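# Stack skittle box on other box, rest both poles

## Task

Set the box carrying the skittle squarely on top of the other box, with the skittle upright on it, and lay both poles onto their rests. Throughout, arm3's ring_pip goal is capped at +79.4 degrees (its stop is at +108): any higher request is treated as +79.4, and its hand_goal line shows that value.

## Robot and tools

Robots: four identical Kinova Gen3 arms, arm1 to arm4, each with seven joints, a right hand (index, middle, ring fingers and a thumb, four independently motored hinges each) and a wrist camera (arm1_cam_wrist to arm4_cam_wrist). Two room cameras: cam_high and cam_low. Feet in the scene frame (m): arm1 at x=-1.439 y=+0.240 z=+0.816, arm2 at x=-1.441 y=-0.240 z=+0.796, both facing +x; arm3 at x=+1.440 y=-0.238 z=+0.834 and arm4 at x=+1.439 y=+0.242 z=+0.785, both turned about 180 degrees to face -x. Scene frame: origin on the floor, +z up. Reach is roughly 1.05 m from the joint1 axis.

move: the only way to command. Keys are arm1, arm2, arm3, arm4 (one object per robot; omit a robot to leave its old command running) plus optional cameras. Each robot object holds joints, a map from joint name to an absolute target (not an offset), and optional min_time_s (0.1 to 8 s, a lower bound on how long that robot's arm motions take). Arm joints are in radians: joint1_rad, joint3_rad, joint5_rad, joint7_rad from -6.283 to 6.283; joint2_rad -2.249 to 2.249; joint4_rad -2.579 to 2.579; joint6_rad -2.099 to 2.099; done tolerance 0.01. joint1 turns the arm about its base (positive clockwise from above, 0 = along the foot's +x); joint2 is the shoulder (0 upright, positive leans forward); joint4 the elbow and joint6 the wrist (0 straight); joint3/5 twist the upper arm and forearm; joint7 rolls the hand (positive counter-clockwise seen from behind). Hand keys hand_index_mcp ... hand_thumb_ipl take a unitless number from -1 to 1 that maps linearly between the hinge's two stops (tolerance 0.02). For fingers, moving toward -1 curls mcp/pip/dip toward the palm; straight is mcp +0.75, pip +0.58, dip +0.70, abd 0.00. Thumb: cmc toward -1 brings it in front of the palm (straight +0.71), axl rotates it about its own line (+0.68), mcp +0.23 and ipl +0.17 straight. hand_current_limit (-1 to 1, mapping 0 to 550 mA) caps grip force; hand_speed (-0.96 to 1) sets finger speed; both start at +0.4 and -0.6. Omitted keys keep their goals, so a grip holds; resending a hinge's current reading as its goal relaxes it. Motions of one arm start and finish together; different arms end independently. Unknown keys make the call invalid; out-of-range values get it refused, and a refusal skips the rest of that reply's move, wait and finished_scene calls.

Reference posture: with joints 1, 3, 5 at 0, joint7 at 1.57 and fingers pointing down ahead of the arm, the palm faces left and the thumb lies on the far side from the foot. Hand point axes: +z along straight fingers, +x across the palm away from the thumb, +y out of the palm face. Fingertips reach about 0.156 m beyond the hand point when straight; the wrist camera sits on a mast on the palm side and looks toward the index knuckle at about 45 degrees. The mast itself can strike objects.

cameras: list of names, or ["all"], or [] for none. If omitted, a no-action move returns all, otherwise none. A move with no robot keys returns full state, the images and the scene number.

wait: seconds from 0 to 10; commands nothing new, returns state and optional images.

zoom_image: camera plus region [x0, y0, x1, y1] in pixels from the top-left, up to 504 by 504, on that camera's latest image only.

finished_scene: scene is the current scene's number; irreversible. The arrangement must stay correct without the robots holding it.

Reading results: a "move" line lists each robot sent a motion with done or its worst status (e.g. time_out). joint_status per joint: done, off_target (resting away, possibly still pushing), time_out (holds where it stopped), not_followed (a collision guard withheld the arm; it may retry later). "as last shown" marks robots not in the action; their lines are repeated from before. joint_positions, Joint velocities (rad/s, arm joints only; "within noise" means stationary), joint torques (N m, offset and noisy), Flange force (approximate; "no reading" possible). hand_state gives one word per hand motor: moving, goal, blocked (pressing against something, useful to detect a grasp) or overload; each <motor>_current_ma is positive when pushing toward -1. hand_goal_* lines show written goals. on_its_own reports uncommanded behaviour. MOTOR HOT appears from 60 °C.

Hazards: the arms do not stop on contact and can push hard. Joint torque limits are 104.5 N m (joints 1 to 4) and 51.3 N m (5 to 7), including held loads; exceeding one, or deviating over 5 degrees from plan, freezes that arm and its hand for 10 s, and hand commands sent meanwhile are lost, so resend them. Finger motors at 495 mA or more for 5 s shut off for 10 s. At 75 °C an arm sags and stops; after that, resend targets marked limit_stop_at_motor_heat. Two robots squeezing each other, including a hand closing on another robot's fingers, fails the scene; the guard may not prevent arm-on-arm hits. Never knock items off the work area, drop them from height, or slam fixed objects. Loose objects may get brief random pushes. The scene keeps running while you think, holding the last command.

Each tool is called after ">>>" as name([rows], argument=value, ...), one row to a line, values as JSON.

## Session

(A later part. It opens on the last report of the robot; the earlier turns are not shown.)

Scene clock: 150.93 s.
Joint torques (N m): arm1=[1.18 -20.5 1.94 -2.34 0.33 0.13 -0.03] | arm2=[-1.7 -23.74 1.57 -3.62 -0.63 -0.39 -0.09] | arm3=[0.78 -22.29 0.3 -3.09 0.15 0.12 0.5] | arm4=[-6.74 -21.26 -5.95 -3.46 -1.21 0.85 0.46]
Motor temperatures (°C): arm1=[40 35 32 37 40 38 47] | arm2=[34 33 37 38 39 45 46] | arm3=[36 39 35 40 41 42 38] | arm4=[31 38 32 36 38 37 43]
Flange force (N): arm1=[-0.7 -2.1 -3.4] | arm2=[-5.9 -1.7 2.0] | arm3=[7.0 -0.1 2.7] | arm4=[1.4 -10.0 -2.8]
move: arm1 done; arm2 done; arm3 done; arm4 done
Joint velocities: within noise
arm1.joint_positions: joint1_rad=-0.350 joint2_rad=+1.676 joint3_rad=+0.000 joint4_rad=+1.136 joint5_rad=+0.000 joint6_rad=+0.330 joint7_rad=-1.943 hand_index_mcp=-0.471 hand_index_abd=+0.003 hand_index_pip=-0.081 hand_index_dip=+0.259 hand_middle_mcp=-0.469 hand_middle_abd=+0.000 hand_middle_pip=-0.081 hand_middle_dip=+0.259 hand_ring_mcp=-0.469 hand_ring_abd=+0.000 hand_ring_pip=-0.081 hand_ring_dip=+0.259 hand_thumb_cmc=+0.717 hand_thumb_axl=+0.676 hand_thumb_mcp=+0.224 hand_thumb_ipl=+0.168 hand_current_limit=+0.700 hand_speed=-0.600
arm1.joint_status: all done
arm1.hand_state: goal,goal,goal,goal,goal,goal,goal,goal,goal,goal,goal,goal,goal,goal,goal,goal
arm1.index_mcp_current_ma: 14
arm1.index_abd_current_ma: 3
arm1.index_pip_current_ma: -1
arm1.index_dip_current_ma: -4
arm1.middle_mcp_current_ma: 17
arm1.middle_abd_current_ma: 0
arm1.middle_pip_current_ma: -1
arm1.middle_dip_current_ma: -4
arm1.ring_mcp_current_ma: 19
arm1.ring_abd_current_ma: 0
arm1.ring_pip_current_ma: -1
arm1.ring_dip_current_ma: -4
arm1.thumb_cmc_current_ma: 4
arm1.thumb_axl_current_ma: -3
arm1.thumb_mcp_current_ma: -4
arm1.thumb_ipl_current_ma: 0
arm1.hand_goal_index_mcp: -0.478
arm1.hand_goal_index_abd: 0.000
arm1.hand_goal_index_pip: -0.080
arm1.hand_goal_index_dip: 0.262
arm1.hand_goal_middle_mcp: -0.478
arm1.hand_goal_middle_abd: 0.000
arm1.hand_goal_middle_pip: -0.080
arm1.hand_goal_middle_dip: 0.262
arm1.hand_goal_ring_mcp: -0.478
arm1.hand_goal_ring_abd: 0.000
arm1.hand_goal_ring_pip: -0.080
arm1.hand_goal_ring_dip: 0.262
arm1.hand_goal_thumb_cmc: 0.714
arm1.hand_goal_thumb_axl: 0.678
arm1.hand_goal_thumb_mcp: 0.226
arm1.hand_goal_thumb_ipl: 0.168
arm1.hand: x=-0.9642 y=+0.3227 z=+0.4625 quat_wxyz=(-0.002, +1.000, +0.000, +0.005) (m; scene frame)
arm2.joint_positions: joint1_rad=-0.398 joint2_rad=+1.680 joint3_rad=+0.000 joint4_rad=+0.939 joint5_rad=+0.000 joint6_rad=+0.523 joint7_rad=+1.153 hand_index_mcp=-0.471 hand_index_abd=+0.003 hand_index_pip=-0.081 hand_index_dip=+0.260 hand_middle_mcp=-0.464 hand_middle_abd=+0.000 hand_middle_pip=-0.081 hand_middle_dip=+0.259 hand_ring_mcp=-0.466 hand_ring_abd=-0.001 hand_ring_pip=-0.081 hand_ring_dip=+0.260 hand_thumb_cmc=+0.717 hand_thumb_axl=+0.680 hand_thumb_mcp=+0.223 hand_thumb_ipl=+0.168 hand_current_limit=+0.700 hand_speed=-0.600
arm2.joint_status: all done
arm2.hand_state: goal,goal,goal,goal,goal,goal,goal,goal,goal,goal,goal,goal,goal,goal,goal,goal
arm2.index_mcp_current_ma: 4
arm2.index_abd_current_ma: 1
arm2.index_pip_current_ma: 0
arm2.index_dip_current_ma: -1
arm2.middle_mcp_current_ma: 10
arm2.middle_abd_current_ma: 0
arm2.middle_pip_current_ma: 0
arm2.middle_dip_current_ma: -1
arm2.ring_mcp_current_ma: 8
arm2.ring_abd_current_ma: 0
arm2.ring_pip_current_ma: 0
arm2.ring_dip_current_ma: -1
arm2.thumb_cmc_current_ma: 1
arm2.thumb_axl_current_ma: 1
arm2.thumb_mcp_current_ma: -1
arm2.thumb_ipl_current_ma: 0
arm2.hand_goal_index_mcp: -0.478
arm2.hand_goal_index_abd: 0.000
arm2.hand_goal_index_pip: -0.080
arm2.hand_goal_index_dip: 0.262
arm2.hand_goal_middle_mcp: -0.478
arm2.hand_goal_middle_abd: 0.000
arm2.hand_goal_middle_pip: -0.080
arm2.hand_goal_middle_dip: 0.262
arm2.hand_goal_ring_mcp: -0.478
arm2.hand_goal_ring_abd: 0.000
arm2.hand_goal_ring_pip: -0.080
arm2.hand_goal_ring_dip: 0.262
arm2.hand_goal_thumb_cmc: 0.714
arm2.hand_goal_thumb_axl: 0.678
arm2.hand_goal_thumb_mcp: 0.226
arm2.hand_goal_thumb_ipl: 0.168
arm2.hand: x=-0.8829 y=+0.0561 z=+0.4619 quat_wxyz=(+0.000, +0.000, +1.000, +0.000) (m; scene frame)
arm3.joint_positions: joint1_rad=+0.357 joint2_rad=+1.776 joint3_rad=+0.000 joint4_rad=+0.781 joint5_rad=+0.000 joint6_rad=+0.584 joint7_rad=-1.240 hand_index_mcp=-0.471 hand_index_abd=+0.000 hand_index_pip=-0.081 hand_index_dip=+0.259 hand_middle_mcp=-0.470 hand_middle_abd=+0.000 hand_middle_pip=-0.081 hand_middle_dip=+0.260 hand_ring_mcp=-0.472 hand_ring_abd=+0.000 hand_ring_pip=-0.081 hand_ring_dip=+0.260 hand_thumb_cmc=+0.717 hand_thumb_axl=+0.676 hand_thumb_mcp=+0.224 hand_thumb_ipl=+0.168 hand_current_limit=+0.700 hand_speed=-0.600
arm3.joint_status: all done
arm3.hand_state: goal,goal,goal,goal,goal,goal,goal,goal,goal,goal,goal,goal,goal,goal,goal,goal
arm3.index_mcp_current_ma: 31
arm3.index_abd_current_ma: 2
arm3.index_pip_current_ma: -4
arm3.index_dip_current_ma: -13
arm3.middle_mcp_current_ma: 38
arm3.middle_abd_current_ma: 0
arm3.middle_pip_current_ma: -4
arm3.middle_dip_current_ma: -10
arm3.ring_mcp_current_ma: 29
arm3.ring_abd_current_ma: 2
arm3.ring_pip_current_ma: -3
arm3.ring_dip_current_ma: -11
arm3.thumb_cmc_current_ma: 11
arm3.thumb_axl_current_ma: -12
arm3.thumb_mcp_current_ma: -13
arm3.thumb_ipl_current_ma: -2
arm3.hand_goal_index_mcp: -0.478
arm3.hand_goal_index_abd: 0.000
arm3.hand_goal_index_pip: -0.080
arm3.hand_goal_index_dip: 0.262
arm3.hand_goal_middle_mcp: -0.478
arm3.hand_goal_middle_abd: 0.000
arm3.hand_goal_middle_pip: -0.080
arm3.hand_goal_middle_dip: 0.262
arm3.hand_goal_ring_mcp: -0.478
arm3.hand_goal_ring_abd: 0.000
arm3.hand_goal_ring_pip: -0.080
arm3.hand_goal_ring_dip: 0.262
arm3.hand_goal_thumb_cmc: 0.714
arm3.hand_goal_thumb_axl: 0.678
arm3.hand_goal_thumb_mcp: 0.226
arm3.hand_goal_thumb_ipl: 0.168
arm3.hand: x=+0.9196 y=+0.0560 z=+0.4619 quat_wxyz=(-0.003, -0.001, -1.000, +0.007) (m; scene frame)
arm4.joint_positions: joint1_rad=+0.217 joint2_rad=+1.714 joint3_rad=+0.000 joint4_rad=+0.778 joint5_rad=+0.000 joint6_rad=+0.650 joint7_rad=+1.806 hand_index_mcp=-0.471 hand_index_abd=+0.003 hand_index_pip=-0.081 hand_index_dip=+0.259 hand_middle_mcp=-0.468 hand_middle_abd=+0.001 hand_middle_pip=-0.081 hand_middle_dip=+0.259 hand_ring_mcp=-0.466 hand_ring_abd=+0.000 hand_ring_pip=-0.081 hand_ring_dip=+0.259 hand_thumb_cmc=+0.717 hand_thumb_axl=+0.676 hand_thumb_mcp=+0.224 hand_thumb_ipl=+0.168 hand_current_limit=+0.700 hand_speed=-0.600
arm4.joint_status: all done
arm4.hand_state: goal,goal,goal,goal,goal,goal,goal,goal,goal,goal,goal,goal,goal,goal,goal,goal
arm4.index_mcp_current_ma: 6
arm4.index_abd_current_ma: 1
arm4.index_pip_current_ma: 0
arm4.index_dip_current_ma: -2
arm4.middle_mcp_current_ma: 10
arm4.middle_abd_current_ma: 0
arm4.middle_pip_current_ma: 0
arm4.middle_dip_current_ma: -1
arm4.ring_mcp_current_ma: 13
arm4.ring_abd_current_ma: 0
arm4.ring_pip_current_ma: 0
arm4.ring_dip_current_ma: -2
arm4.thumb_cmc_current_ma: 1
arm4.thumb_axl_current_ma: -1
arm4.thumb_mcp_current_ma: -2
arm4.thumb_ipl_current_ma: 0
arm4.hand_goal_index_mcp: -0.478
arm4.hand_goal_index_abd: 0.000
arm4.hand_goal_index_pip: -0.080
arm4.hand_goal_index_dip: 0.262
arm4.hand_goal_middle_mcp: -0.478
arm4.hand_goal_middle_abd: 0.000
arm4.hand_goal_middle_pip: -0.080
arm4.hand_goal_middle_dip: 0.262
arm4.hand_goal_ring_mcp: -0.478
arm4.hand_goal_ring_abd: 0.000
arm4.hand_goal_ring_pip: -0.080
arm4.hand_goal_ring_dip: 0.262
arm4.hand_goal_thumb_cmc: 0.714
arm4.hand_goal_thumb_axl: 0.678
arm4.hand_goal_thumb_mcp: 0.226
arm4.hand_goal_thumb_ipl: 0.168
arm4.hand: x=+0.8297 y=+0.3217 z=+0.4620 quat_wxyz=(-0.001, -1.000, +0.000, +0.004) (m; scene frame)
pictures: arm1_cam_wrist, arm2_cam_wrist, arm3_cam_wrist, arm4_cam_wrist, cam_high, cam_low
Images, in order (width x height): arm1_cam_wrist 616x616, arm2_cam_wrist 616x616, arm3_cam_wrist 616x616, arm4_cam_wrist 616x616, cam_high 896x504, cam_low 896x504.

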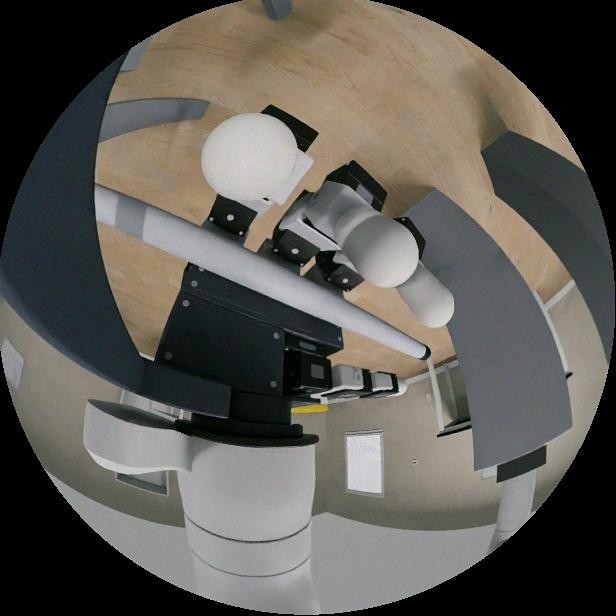

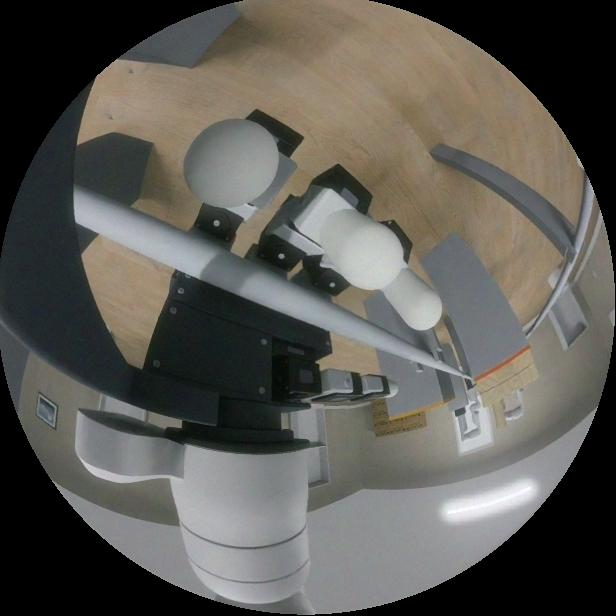

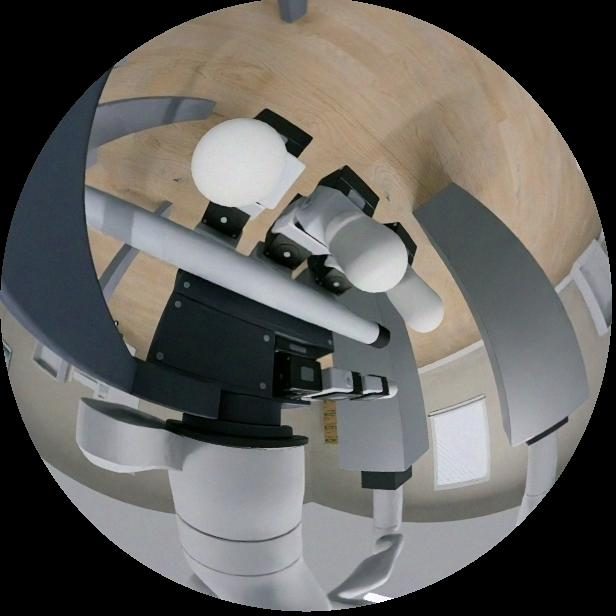

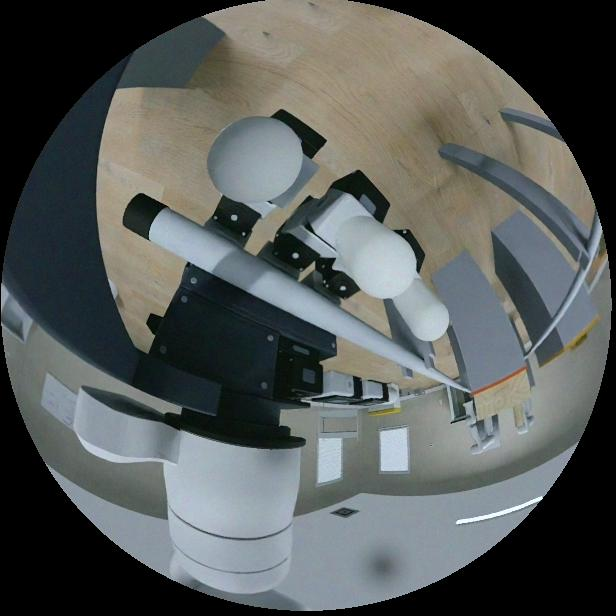

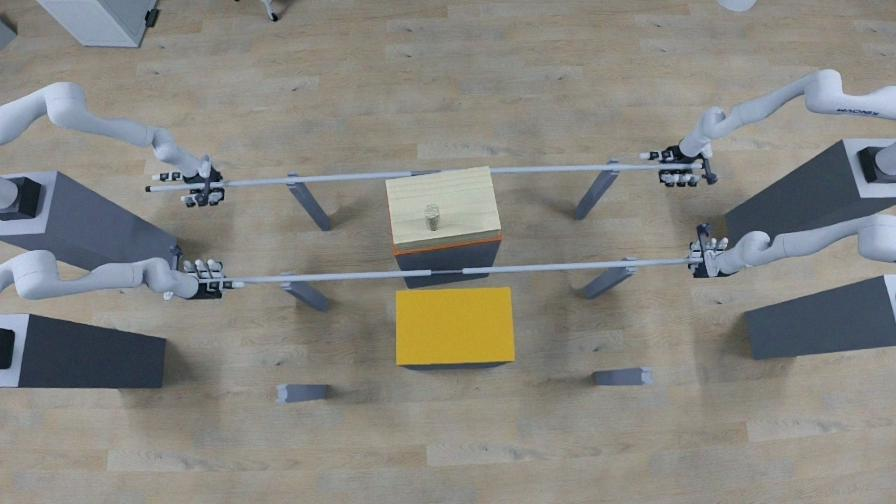

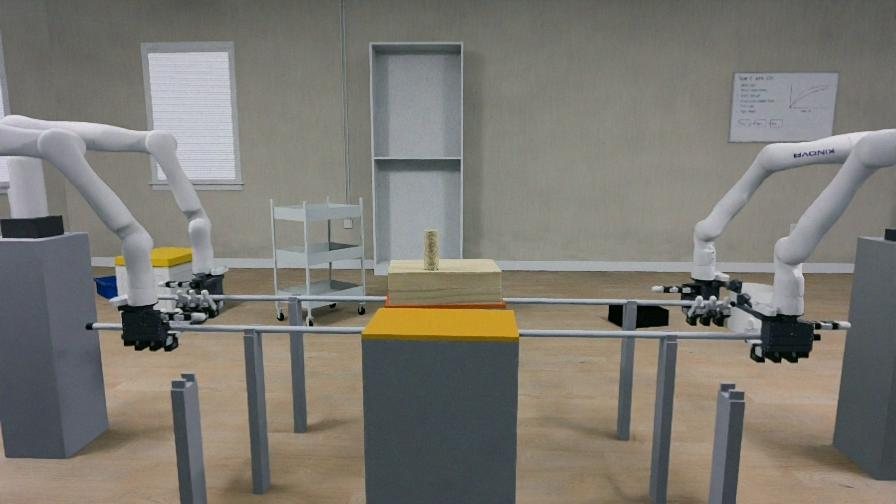

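>>> move(arm1={"joints":{"hand_index_mcp":0.753,"hand_index_pip":0.577,"hand_index_dip":0.696,"hand_middle_mcp":0.753,"hand_middle_pip":0.577,"hand_middle_dip":0.696,"hand_ring_mcp":0.753,"hand_ring_pip":0.577,"hand_ring_dip":0.696}}, arm2={"joints":{"hand_index_mcp":0.753,"hand_index_pip":0.577,"hand_index_dip":0.696,"hand_middle_mcp":0.753,"hand_middle_pip":0.577,"hand_middle_dip":0.696,"hand_ring_mcp":0.753,"hand_ring_pip":0.577,"hand_ring_dip":0.696}}, arm3={"joints":{"hand_index_mcp":0.753,"hand_index_pip":0.577,"hand_index_dip":0.696,"hand_middle_mcp":0.753,"hand_middle_pip":0.577,"hand_middle_dip":0.696,"hand_ring_mcp":0.753,"hand_ring_pip":0.577,"hand_ring_dip":0.696}}, arm4={"joints":{"hand_index_mcp":0.753,"hand_index_pip":0.577,"hand_index_dip":0.696,"hand_middle_mcp":0.753,"hand_middle_pip":0.577,"hand_middle_dip":0.696,"hand_ring_mcp":0.753,"hand_ring_pip":0.577,"hand_ring_dip":0.696}})

>>> move(arm1={"joints":{"joint1_rad":-0.5013,"joint2_rad":1.7066,"joint4_rad":0.9784,"joint6_rad":0.4566,"joint7_rad":-2.0941},"min_time_s":2}, arm2={"joints":{"joint1_rad":-0.2468,"joint2_rad":1.6395,"joint4_rad":1.0795,"joint6_rad":0.4226,"joint7_rad":1.3040},"min_time_s":2}, arm3={"joints":{"joint1_rad":0.2044,"joint2_rad":1.7308,"joint4_rad":0.9369,"joint6_rad":0.4739,"joint7_rad":-1.3924},"min_time_s":2}, arm4={"joints":{"joint1_rad":0.3553,"joint2_rad":1.7840,"joint4_rad":0.5565,"joint6_rad":0.8011,"joint7_rad":1.9441},"min_time_s":2}, cameras=["all"])

>>> zoom_image(camera="cam_low", region=[230, 210, 710, 350])

>>> zoom_image(camera="cam_high", region=[265, 160, 355, 300])

>>> zoom_image(camera="cam_high", region=[570, 150, 660, 290])

>>> zoom_image(camera="cam_high", region=[370, 150, 520, 300])

Scene clock: 154.33 s.
Joint torques (N m): arm1=[1.11 -20.59 1.68 -2.44 0.27 0.07 -0.06] | arm2=[-1.7 -23.63 1.76 -3.51 -0.53 -0.34 -0.1] | arm3=[0.74 -22.31 0.18 -3.09 0.03 0.23 0.54] | arm4=[-6.79 -21.3 -5.83 -3.49 -1.14 0.8 0.49]
Motor temperatures (°C): arm1=[40 35 32 37 40 38 47] | arm2=[34 33 37 38 39 45 46] | arm3=[36 39 35 39 41 42 38] | arm4=[31 38 32 36 38 37 43]
Flange force (N): arm1=[-0.8 -1.9 -3.4] | arm2=[-6.1 -1.6 2.0] | arm3=[6.6 -0.2 2.7] | arm4=[1.3 -10.0 -2.8]
move: arm1 done; arm2 done; arm3 done; arm4 done
Joint velocities: within noise
arm1.joint_positions: joint1_rad=-0.350 joint2_rad=+1.676 joint3_rad=+0.000 joint4_rad=+1.136 joint5_rad=+0.000 joint6_rad=+0.330 joint7_rad=-1.943 hand_index_mcp=+0.750 hand_index_abd=+0.003 hand_index_pip=+0.576 hand_index_dip=+0.694 hand_middle_mcp=+0.750 hand_middle_abd=+0.000 hand_middle_pip=+0.576 hand_middle_dip=+0.694 hand_ring_mcp=+0.750 hand_ring_abd=+0.000 hand_ring_pip=+0.577 hand_ring_dip=+0.693 hand_thumb_cmc=+0.717 hand_thumb_axl=+0.676 hand_thumb_mcp=+0.224 hand_thumb_ipl=+0.168 hand_current_limit=+0.700 hand_speed=-0.600
arm1.joint_status: all done
arm1.hand_state: goal,goal,goal,goal,goal,goal,goal,goal,goal,goal,goal,goal,goal,goal,goal,goal
arm1.index_mcp_current_ma: -7
arm1.index_abd_current_ma: 3
arm1.index_pip_current_ma: -2
arm1.index_dip_current_ma: -3
arm1.middle_mcp_current_ma: -7
arm1.middle_abd_current_ma: 0
arm1.middle_pip_current_ma: -2
arm1.middle_dip_current_ma: -3
arm1.ring_mcp_current_ma: -7
arm1.ring_abd_current_ma: 0
arm1.ring_pip_current_ma: -1
arm1.ring_dip_current_ma: -3
arm1.thumb_cmc_current_ma: 4
arm1.thumb_axl_current_ma: -3
arm1.thumb_mcp_current_ma: -4
arm1.thumb_ipl_current_ma: 0
arm1.hand_goal_index_mcp: 0.754
arm1.hand_goal_index_abd: 0.000
arm1.hand_goal_index_pip: 0.578
arm1.hand_goal_index_dip: 0.696
arm1.hand_goal_middle_mcp: 0.754
arm1.hand_goal_middle_abd: 0.000
arm1.hand_goal_middle_pip: 0.578
arm1.hand_goal_middle_dip: 0.696
arm1.hand_goal_ring_mcp: 0.754
arm1.hand_goal_ring_abd: 0.000
arm1.hand_goal_ring_pip: 0.578
arm1.hand_goal_ring_dip: 0.696
arm1.hand_goal_thumb_cmc: 0.714
arm1.hand_goal_thumb_axl: 0.678
arm1.hand_goal_thumb_mcp: 0.226
arm1.hand_goal_thumb_ipl: 0.168
arm1.hand: x=-0.9642 y=+0.3227 z=+0.4625 quat_wxyz=(-0.002, +1.000, +0.000, +0.005) (m; scene frame)
arm2.joint_positions: joint1_rad=-0.398 joint2_rad=+1.680 joint3_rad=+0.000 joint4_rad=+0.939 joint5_rad=+0.000 joint6_rad=+0.523 joint7_rad=+1.153 hand_index_mcp=+0.750 hand_index_abd=+0.003 hand_index_pip=+0.576 hand_index_dip=+0.694 hand_middle_mcp=+0.750 hand_middle_abd=+0.000 hand_middle_pip=+0.577 hand_middle_dip=+0.693 hand_ring_mcp=+0.750 hand_ring_abd=-0.001 hand_ring_pip=+0.577 hand_ring_dip=+0.694 hand_thumb_cmc=+0.717 hand_thumb_axl=+0.680 hand_thumb_mcp=+0.223 hand_thumb_ipl=+0.168 hand_current_limit=+0.700 hand_speed=-0.600
arm2.joint_status: all done
arm2.hand_state: goal,goal,goal,goal,goal,goal,goal,goal,goal,goal,goal,goal,goal,goal,goal,goal
arm2.index_mcp_current_ma: -2
arm2.index_abd_current_ma: 1
arm2.index_pip_current_ma: 0
arm2.index_dip_current_ma: -1
arm2.middle_mcp_current_ma: -2
arm2.middle_abd_current_ma: 0
arm2.middle_pip_current_ma: 0
arm2.middle_dip_current_ma: -1
arm2.ring_mcp_current_ma: -1
arm2.ring_abd_current_ma: 0
arm2.ring_pip_current_ma: 0
arm2.ring_dip_current_ma: 0
arm2.thumb_cmc_current_ma: 1
arm2.thumb_axl_current_ma: 1
arm2.thumb_mcp_current_ma: -1
arm2.thumb_ipl_current_ma: 0
arm2.hand_goal_index_mcp: 0.754
arm2.hand_goal_index_abd: 0.000
arm2.hand_goal_index_pip: 0.578
arm2.hand_goal_index_dip: 0.696
arm2.hand_goal_middle_mcp: 0.754
arm2.hand_goal_middle_abd: 0.000
arm2.hand_goal_middle_pip: 0.578
arm2.hand_goal_middle_dip: 0.696
arm2.hand_goal_ring_mcp: 0.754
arm2.hand_goal_ring_abd: 0.000
arm2.hand_goal_ring_pip: 0.578
arm2.hand_goal_ring_dip: 0.696
arm2.hand_goal_thumb_cmc: 0.714
arm2.hand_goal_thumb_axl: 0.678
arm2.hand_goal_thumb_mcp: 0.226
arm2.hand_goal_thumb_ipl: 0.168
arm2.hand: x=-0.8829 y=+0.0561 z=+0.4619 quat_wxyz=(+0.000, +0.000, +1.000, +0.000) (m; scene frame)
arm3.joint_positions: joint1_rad=+0.357 joint2_rad=+1.776 joint3_rad=+0.000 joint4_rad=+0.781 joint5_rad=+0.000 joint6_rad=+0.584 joint7_rad=-1.240 hand_index_mcp=+0.749 hand_index_abd=+0.000 hand_index_pip=+0.576 hand_index_dip=+0.693 hand_middle_mcp=+0.749 hand_middle_abd=+0.000 hand_middle_pip=+0.576 hand_middle_dip=+0.694 hand_ring_mcp=+0.750 hand_ring_abd=+0.000 hand_ring_pip=+0.577 hand_ring_dip=+0.694 hand_thumb_cmc=+0.716 hand_thumb_axl=+0.676 hand_thumb_mcp=+0.224 hand_thumb_ipl=+0.168 hand_current_limit=+0.700 hand_speed=-0.600
arm3.joint_status: all done
arm3.hand_state: goal,goal,goal,goal,goal,goal,goal,goal,goal,goal,goal,goal,goal,goal,goal,goal
arm3.index_mcp_current_ma: -21
arm3.index_abd_current_ma: 2
arm3.index_pip_current_ma: -8
arm3.index_dip_current_ma: -12
arm3.middle_mcp_current_ma: -24
arm3.middle_abd_current_ma: 0
arm3.middle_pip_current_ma: -7
arm3.middle_dip_current_ma: -9
arm3.ring_mcp_current_ma: -20
arm3.ring_abd_current_ma: 2
arm3.ring_pip_current_ma: -6
arm3.ring_dip_current_ma: -10
arm3.thumb_cmc_current_ma: 11
arm3.thumb_axl_current_ma: -12
arm3.thumb_mcp_current_ma: -13
arm3.thumb_ipl_current_ma: -2
arm3.hand_goal_index_mcp: 0.754
arm3.hand_goal_index_abd: 0.000
arm3.hand_goal_index_pip: 0.578
arm3.hand_goal_index_dip: 0.696
arm3.hand_goal_middle_mcp: 0.754
arm3.hand_goal_middle_abd: 0.000
arm3.hand_goal_middle_pip: 0.578
arm3.hand_goal_middle_dip: 0.696
arm3.hand_goal_ring_mcp: 0.754
arm3.hand_goal_ring_abd: 0.000
arm3.hand_goal_ring_pip: 0.578
arm3.hand_goal_ring_dip: 0.696
arm3.hand_goal_thumb_cmc: 0.714
arm3.hand_goal_thumb_axl: 0.678
arm3.hand_goal_thumb_mcp: 0.226
arm3.hand_goal_thumb_ipl: 0.168
arm3.hand: x=+0.9195 y=+0.0560 z=+0.4619 quat_wxyz=(-0.003, -0.001, -1.000, +0.007) (m; scene frame)
arm4.joint_positions: joint1_rad=+0.217 joint2_rad=+1.714 joint3_rad=+0.000 joint4_rad=+0.778 joint5_rad=+0.000 joint6_rad=+0.650 joint7_rad=+1.806 hand_index_mcp=+0.750 hand_index_abd=+0.003 hand_index_pip=+0.577 hand_index_dip=+0.693 hand_middle_mcp=+0.750 hand_middle_abd=+0.001 hand_middle_pip=+0.577 hand_middle_dip=+0.694 hand_ring_mcp=+0.750 hand_ring_abd=+0.000 hand_ring_pip=+0.577 hand_ring_dip=+0.693 hand_thumb_cmc=+0.717 hand_thumb_axl=+0.676 hand_thumb_mcp=+0.224 hand_thumb_ipl=+0.168 hand_current_limit=+0.700 hand_speed=-0.600
arm4.joint_status: all done
arm4.hand_state: goal,goal,goal,goal,goal,goal,goal,goal,goal,goal,goal,goal,goal,goal,goal,goal
arm4.index_mcp_current_ma: -3
arm4.index_abd_current_ma: 1
arm4.index_pip_current_ma: -1
arm4.index_dip_current_ma: -1
arm4.middle_mcp_current_ma: -2
arm4.middle_abd_current_ma: 0
arm4.middle_pip_current_ma: -1
arm4.middle_dip_current_ma: -1
arm4.ring_mcp_current_ma: -3
arm4.ring_abd_current_ma: 0
arm4.ring_pip_current_ma: 0
arm4.ring_dip_current_ma: -1
arm4.thumb_cmc_current_ma: 1
arm4.thumb_axl_current_ma: -1
arm4.thumb_mcp_current_ma: -2
arm4.thumb_ipl_current_ma: 0
arm4.hand_goal_index_mcp: 0.754
arm4.hand_goal_index_abd: 0.000
arm4.hand_goal_index_pip: 0.578
arm4.hand_goal_index_dip: 0.696
arm4.hand_goal_middle_mcp: 0.754
arm4.hand_goal_middle_abd: 0.000
arm4.hand_goal_middle_pip: 0.578
arm4.hand_goal_middle_dip: 0.696
arm4.hand_goal_ring_mcp: 0.754
arm4.hand_goal_ring_abd: 0.000
arm4.hand_goal_ring_pip: 0.578
arm4.hand_goal_ring_dip: 0.696
arm4.hand_goal_thumb_cmc: 0.714
arm4.hand_goal_thumb_axl: 0.678
arm4.hand_goal_thumb_mcp: 0.226
arm4.hand_goal_thumb_ipl: 0.168
arm4.hand: x=+0.8297 y=+0.3217 z=+0.4620 quat_wxyz=(-0.001, -1.000, +0.000, +0.004) (m; scene frame)
pictures: none

Scene clock: 156.70 s.
Joint torques (N m): arm1=[0.26 -22.67 0.92 -4.15 0.21 -0.15 0.01] | arm2=[-1.78 -22.88 1.77 -2.82 -0.57 -0.25 -0.1] | arm3=[0.71 -21.82 0.14 -2.19 0 0.22 0.56] | arm4=[1.04 -26.54 -0.47 -6.63 0.13 -0.08 -0.15]
Motor temperatures (°C): arm1=[40 35 32 37 40 38 47] | arm2=[34 34 37 38 39 45 46] | arm3=[36 39 35 39 41 42 38] | arm4=[31 38 32 36 38 37 43]
Flange force (N): arm1=[-1.9 0.5 -2.7] | arm2=[-4.8 -3.2 1.5] | arm3=[6.5 -1.4 2.9] | arm4=[-1.1 1.4 2.8]
move: arm1 done; arm2 done; arm3 done; arm4 done
Joint velocities: within noise
arm1.joint_positions: joint1_rad=-0.501 joint2_rad=+1.707 joint3_rad=+0.000 joint4_rad=+0.978 joint5_rad=+0.000 joint6_rad=+0.457 joint7_rad=-2.094 hand_index_mcp=+0.750 hand_index_abd=+0.003 hand_index_pip=+0.576 hand_index_dip=+0.694 hand_middle_mcp=+0.750 hand_middle_abd=+0.000 hand_middle_pip=+0.576 hand_middle_dip=+0.694 hand_ring_mcp=+0.750 hand_ring_abd=+0.000 hand_ring_pip=+0.577 hand_ring_dip=+0.693 hand_thumb_cmc=+0.717 hand_thumb_axl=+0.676 hand_thumb_mcp=+0.224 hand_thumb_ipl=+0.168 hand_current_limit=+0.700 hand_speed=-0.600
arm1.joint_status: all done
arm1.hand_state: goal,goal,goal,goal,goal,goal,goal,goal,goal,goal,goal,goal,goal,goal,goal,goal
arm1.index_mcp_current_ma: -7
arm1.index_abd_current_ma: 3
arm1.index_pip_current_ma: -2
arm1.index_dip_current_ma: -3
arm1.middle_mcp_current_ma: -7
arm1.middle_abd_current_ma: 0
arm1.middle_pip_current_ma: -2
arm1.middle_dip_current_ma: -3
arm1.ring_mcp_current_ma: -7
arm1.ring_abd_current_ma: 0
arm1.ring_pip_current_ma: -1
arm1.ring_dip_current_ma: -3
arm1.thumb_cmc_current_ma: 4
arm1.thumb_axl_current_ma: -3
arm1.thumb_mcp_current_ma: -4
arm1.thumb_ipl_current_ma: 0
arm1.hand_goal_index_mcp: 0.754
arm1.hand_goal_index_abd: 0.000
arm1.hand_goal_index_pip: 0.578
arm1.hand_goal_index_dip: 0.696
arm1.hand_goal_middle_mcp: 0.754
arm1.hand_goal_middle_abd: 0.000
arm1.hand_goal_middle_pip: 0.578
arm1.hand_goal_middle_dip: 0.696
arm1.hand_goal_ring_mcp: 0.754
arm1.hand_goal_ring_abd: 0.000
arm1.hand_goal_ring_pip: 0.578
arm1.hand_goal_ring_dip: 0.696
arm1.hand_goal_thumb_cmc: 0.714
arm1.hand_goal_thumb_axl: 0.678
arm1.hand_goal_thumb_mcp: 0.226
arm1.hand_goal_thumb_ipl: 0.168
arm1.hand: x=-0.9641 y=+0.4127 z=+0.4654 quat_wxyz=(-0.002, +1.000, +0.000, +0.005) (m; scene frame)
arm2.joint_positions: joint1_rad=-0.247 joint2_rad=+1.640 joint3_rad=+0.000 joint4_rad=+1.079 joint5_rad=+0.000 joint6_rad=+0.423 joint7_rad=+1.304 hand_index_mcp=+0.750 hand_index_abd=+0.003 hand_index_pip=+0.576 hand_index_dip=+0.694 hand_middle_mcp=+0.750 hand_middle_abd=+0.000 hand_middle_pip=+0.577 hand_middle_dip=+0.693 hand_ring_mcp=+0.750 hand_ring_abd=-0.001 hand_ring_pip=+0.577 hand_ring_dip=+0.694 hand_thumb_cmc=+0.716 hand_thumb_axl=+0.680 hand_thumb_mcp=+0.223 hand_thumb_ipl=+0.168 hand_current_limit=+0.700 hand_speed=-0.600
arm2.joint_status: all done
arm2.hand_state: goal,goal,goal,goal,goal,goal,goal,goal,goal,goal,goal,goal,goal,goal,goal,goal
arm2.index_mcp_current_ma: -2
arm2.index_abd_current_ma: 1
arm2.index_pip_current_ma: 0
arm2.index_dip_current_ma: -1
arm2.middle_mcp_current_ma: -2
arm2.middle_abd_current_ma: 0
arm2.middle_pip_current_ma: 0
arm2.middle_dip_current_ma: -1
arm2.ring_mcp_current_ma: -1
arm2.ring_abd_current_ma: 0
arm2.ring_pip_current_ma: 0
arm2.ring_dip_current_ma: 0
arm2.thumb_cmc_current_ma: 1
arm2.thumb_axl_current_ma: 1
arm2.thumb_mcp_current_ma: -1
arm2.thumb_ipl_current_ma: 0
arm2.hand_goal_index_mcp: 0.754
arm2.hand_goal_index_abd: 0.000
arm2.hand_goal_index_pip: 0.578
arm2.hand_goal_index_dip: 0.696
arm2.hand_goal_middle_mcp: 0.754
arm2.hand_goal_middle_abd: 0.000
arm2.hand_goal_middle_pip: 0.578
arm2.hand_goal_middle_dip: 0.696
arm2.hand_goal_ring_mcp: 0.754
arm2.hand_goal_ring_abd: 0.000
arm2.hand_goal_ring_pip: 0.578
arm2.hand_goal_ring_dip: 0.696
arm2.hand_goal_thumb_cmc: 0.714
arm2.hand_goal_thumb_axl: 0.678
arm2.hand_goal_thumb_mcp: 0.226
arm2.hand_goal_thumb_ipl: 0.168
arm2.hand: x=-0.8829 y=-0.0340 z=+0.4644 quat_wxyz=(+0.000, +0.000, +1.000, +0.000) (m; scene frame)
arm3.joint_positions: joint1_rad=+0.204 joint2_rad=+1.731 joint3_rad=+0.000 joint4_rad=+0.937 joint5_rad=+0.000 joint6_rad=+0.474 joint7_rad=-1.392 hand_index_mcp=+0.749 hand_index_abd=+0.000 hand_index_pip=+0.576 hand_index_dip=+0.693 hand_middle_mcp=+0.749 hand_middle_abd=+0.000 hand_middle_pip=+0.576 hand_middle_dip=+0.694 hand_ring_mcp=+0.750 hand_ring_abd=+0.000 hand_ring_pip=+0.577 hand_ring_dip=+0.694 hand_thumb_cmc=+0.716 hand_thumb_axl=+0.676 hand_thumb_mcp=+0.224 hand_thumb_ipl=+0.168 hand_current_limit=+0.700 hand_speed=-0.600
arm3.joint_status: all done
arm3.hand_state: goal,goal,goal,goal,goal,goal,goal,goal,goal,goal,goal,goal,goal,goal,goal,goal
arm3.index_mcp_current_ma: -21
arm3.index_abd_current_ma: 2
arm3.index_pip_current_ma: -8
arm3.index_dip_current_ma: -12
arm3.middle_mcp_current_ma: -24
arm3.middle_abd_current_ma: 0
arm3.middle_pip_current_ma: -7
arm3.middle_dip_current_ma: -9
arm3.ring_mcp_current_ma: -20
arm3.ring_abd_current_ma: 2
arm3.ring_pip_current_ma: -6
arm3.ring_dip_current_ma: -10
arm3.thumb_cmc_current_ma: 10
arm3.thumb_axl_current_ma: -12
arm3.thumb_mcp_current_ma: -13
arm3.thumb_ipl_current_ma: -2
arm3.hand_goal_index_mcp: 0.754
arm3.hand_goal_index_abd: 0.000
arm3.hand_goal_index_pip: 0.578
arm3.hand_goal_index_dip: 0.696
arm3.hand_goal_middle_mcp: 0.754
arm3.hand_goal_middle_abd: 0.000
arm3.hand_goal_middle_pip: 0.578
arm3.hand_goal_middle_dip: 0.696
arm3.hand_goal_ring_mcp: 0.754
arm3.hand_goal_ring_abd: 0.000
arm3.hand_goal_ring_pip: 0.578
arm3.hand_goal_ring_dip: 0.696
arm3.hand_goal_thumb_cmc: 0.714
arm3.hand_goal_thumb_axl: 0.678
arm3.hand_goal_thumb_mcp: 0.226
arm3.hand_goal_thumb_ipl: 0.168
arm3.hand: x=+0.9195 y=-0.0340 z=+0.4645 quat_wxyz=(-0.003, +0.000, -1.000, +0.007) (m; scene frame)
arm4.joint_positions: joint1_rad=+0.355 joint2_rad=+1.784 joint3_rad=+0.000 joint4_rad=+0.557 joint5_rad=+0.000 joint6_rad=+0.801 joint7_rad=+1.944 hand_index_mcp=+0.750 hand_index_abd=+0.003 hand_index_pip=+0.577 hand_index_dip=+0.693 hand_middle_mcp=+0.750 hand_middle_abd=+0.001 hand_middle_pip=+0.577 hand_middle_dip=+0.694 hand_ring_mcp=+0.750 hand_ring_abd=+0.000 hand_ring_pip=+0.577 hand_ring_dip=+0.693 hand_thumb_cmc=+0.716 hand_thumb_axl=+0.676 hand_thumb_mcp=+0.224 hand_thumb_ipl=+0.168 hand_current_limit=+0.700 hand_speed=-0.600
arm4.joint_status: all done
arm4.hand_state: goal,goal,goal,goal,goal,goal,goal,goal,goal,goal,goal,goal,goal,goal,goal,goal
arm4.index_mcp_current_ma: -3
arm4.index_abd_current_ma: 1
arm4.index_pip_current_ma: -1
arm4.index_dip_current_ma: -1
arm4.middle_mcp_current_ma: -2
arm4.middle_abd_current_ma: 0
arm4.middle_pip_current_ma: -1
arm4.middle_dip_current_ma: -1
arm4.ring_mcp_current_ma: -3
arm4.ring_abd_current_ma: 0
arm4.ring_pip_current_ma: 0
arm4.ring_dip_current_ma: -1
arm4.thumb_cmc_current_ma: 1
arm4.thumb_axl_current_ma: -1
arm4.thumb_mcp_current_ma: -2
arm4.thumb_ipl_current_ma: 0
arm4.hand_goal_index_mcp: 0.754
arm4.hand_goal_index_abd: 0.000
arm4.hand_goal_index_pip: 0.578
arm4.hand_goal_index_dip: 0.696
arm4.hand_goal_middle_mcp: 0.754
arm4.hand_goal_middle_abd: 0.000
arm4.hand_goal_middle_pip: 0.578
arm4.hand_goal_middle_dip: 0.696
arm4.hand_goal_ring_mcp: 0.754
arm4.hand_goal_ring_abd: 0.000
arm4.hand_goal_ring_pip: 0.578
arm4.hand_goal_ring_dip: 0.696
arm4.hand_goal_thumb_cmc: 0.714
arm4.hand_goal_thumb_axl: 0.678
arm4.hand_goal_thumb_mcp: 0.226
arm4.hand_goal_thumb_ipl: 0.168
arm4.hand: x=+0.8297 y=+0.4116 z=+0.4644 quat_wxyz=(-0.001, -1.000, +0.000, +0.004) (m; scene frame)
pictures: arm1_cam_wrist, arm2_cam_wrist, arm3_cam_wrist, arm4_cam_wrist, cam_high, cam_low
Images, in order (width x height): arm1_cam_wrist 616x616, arm2_cam_wrist 616x616, arm3_cam_wrist 616x616, arm4_cam_wrist 616x616, cam_high 896x504, cam_low 896x504.

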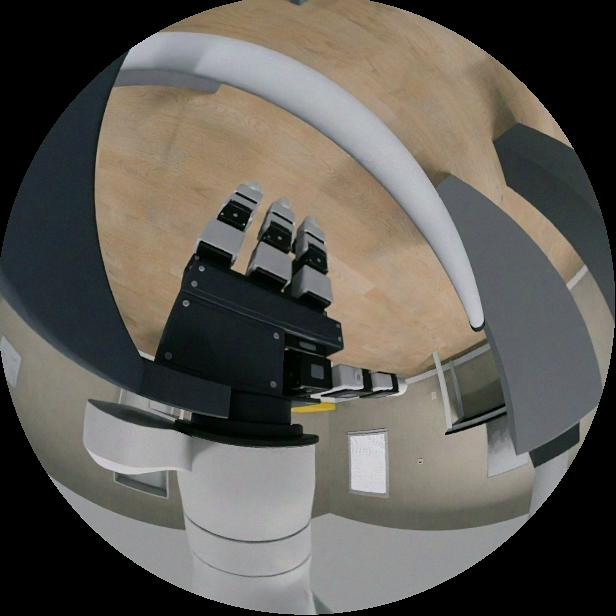

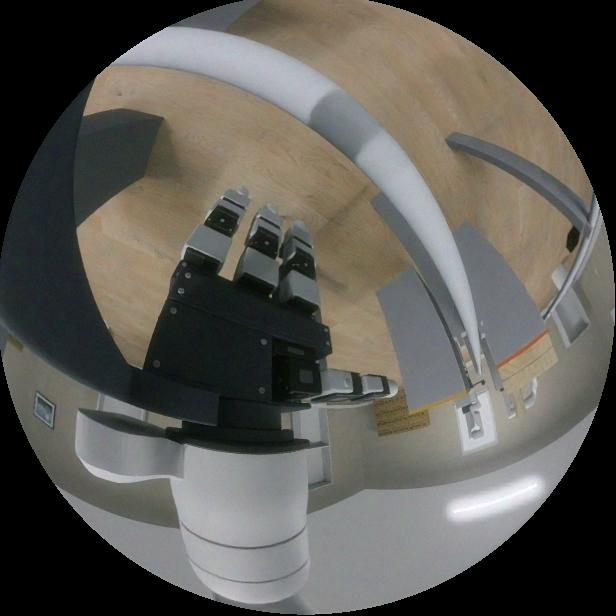

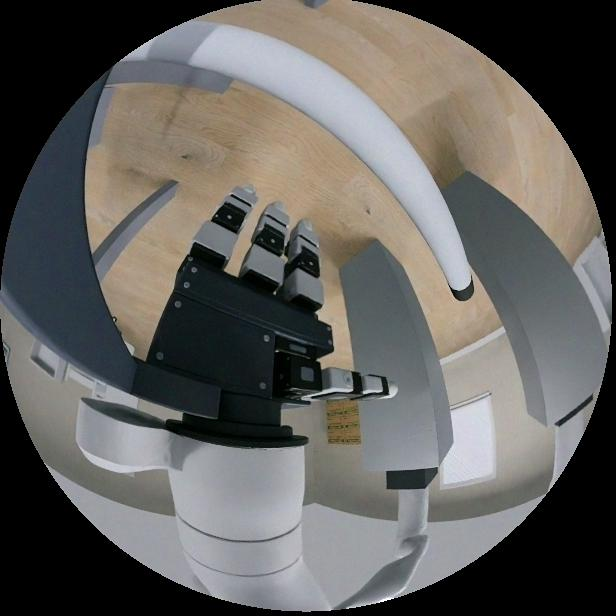

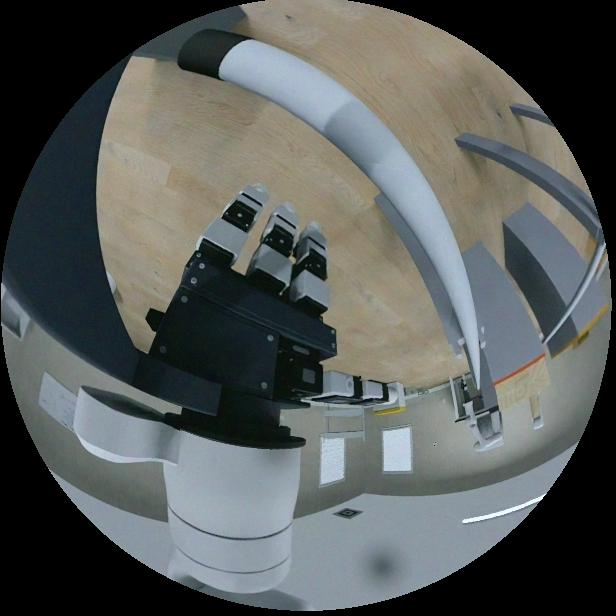

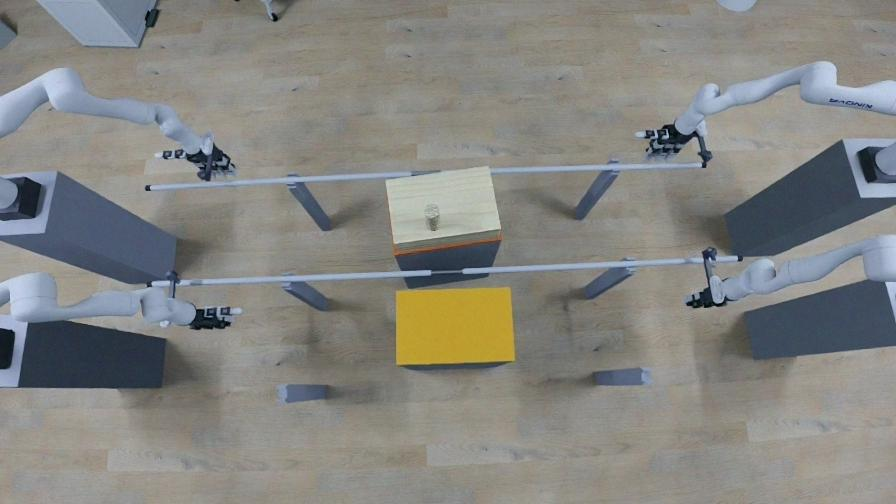

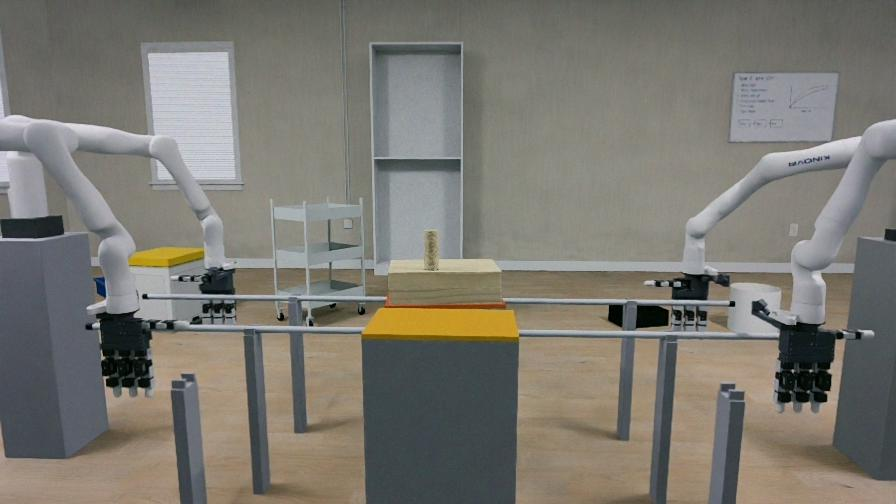

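Scaled by 1.050 from the camera's 896x504 image, which has a finer 1280x720 frame.

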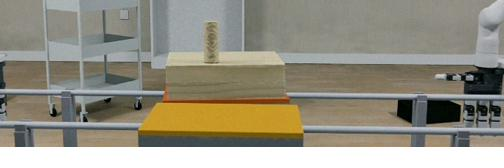

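Scaled by 3.600 from the camera's 896x504 image, which has a finer 1280x720 frame.

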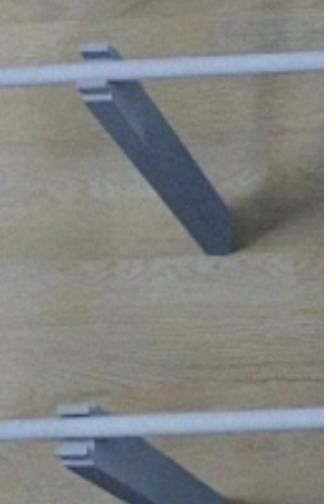

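Scaled by 3.600 from the camera's 896x504 image, which has a finer 1280x720 frame.

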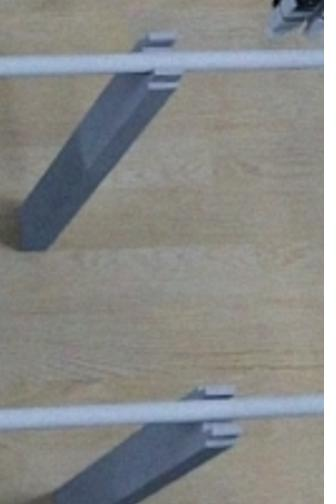

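Scaled by 3.360 from the camera's 896x504 image, which has a finer 1280x720 frame.

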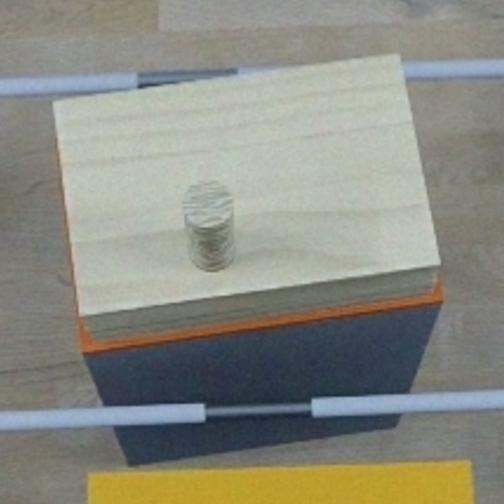

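>>> finished_scene(scene=1)

The scene is finished: the task was done.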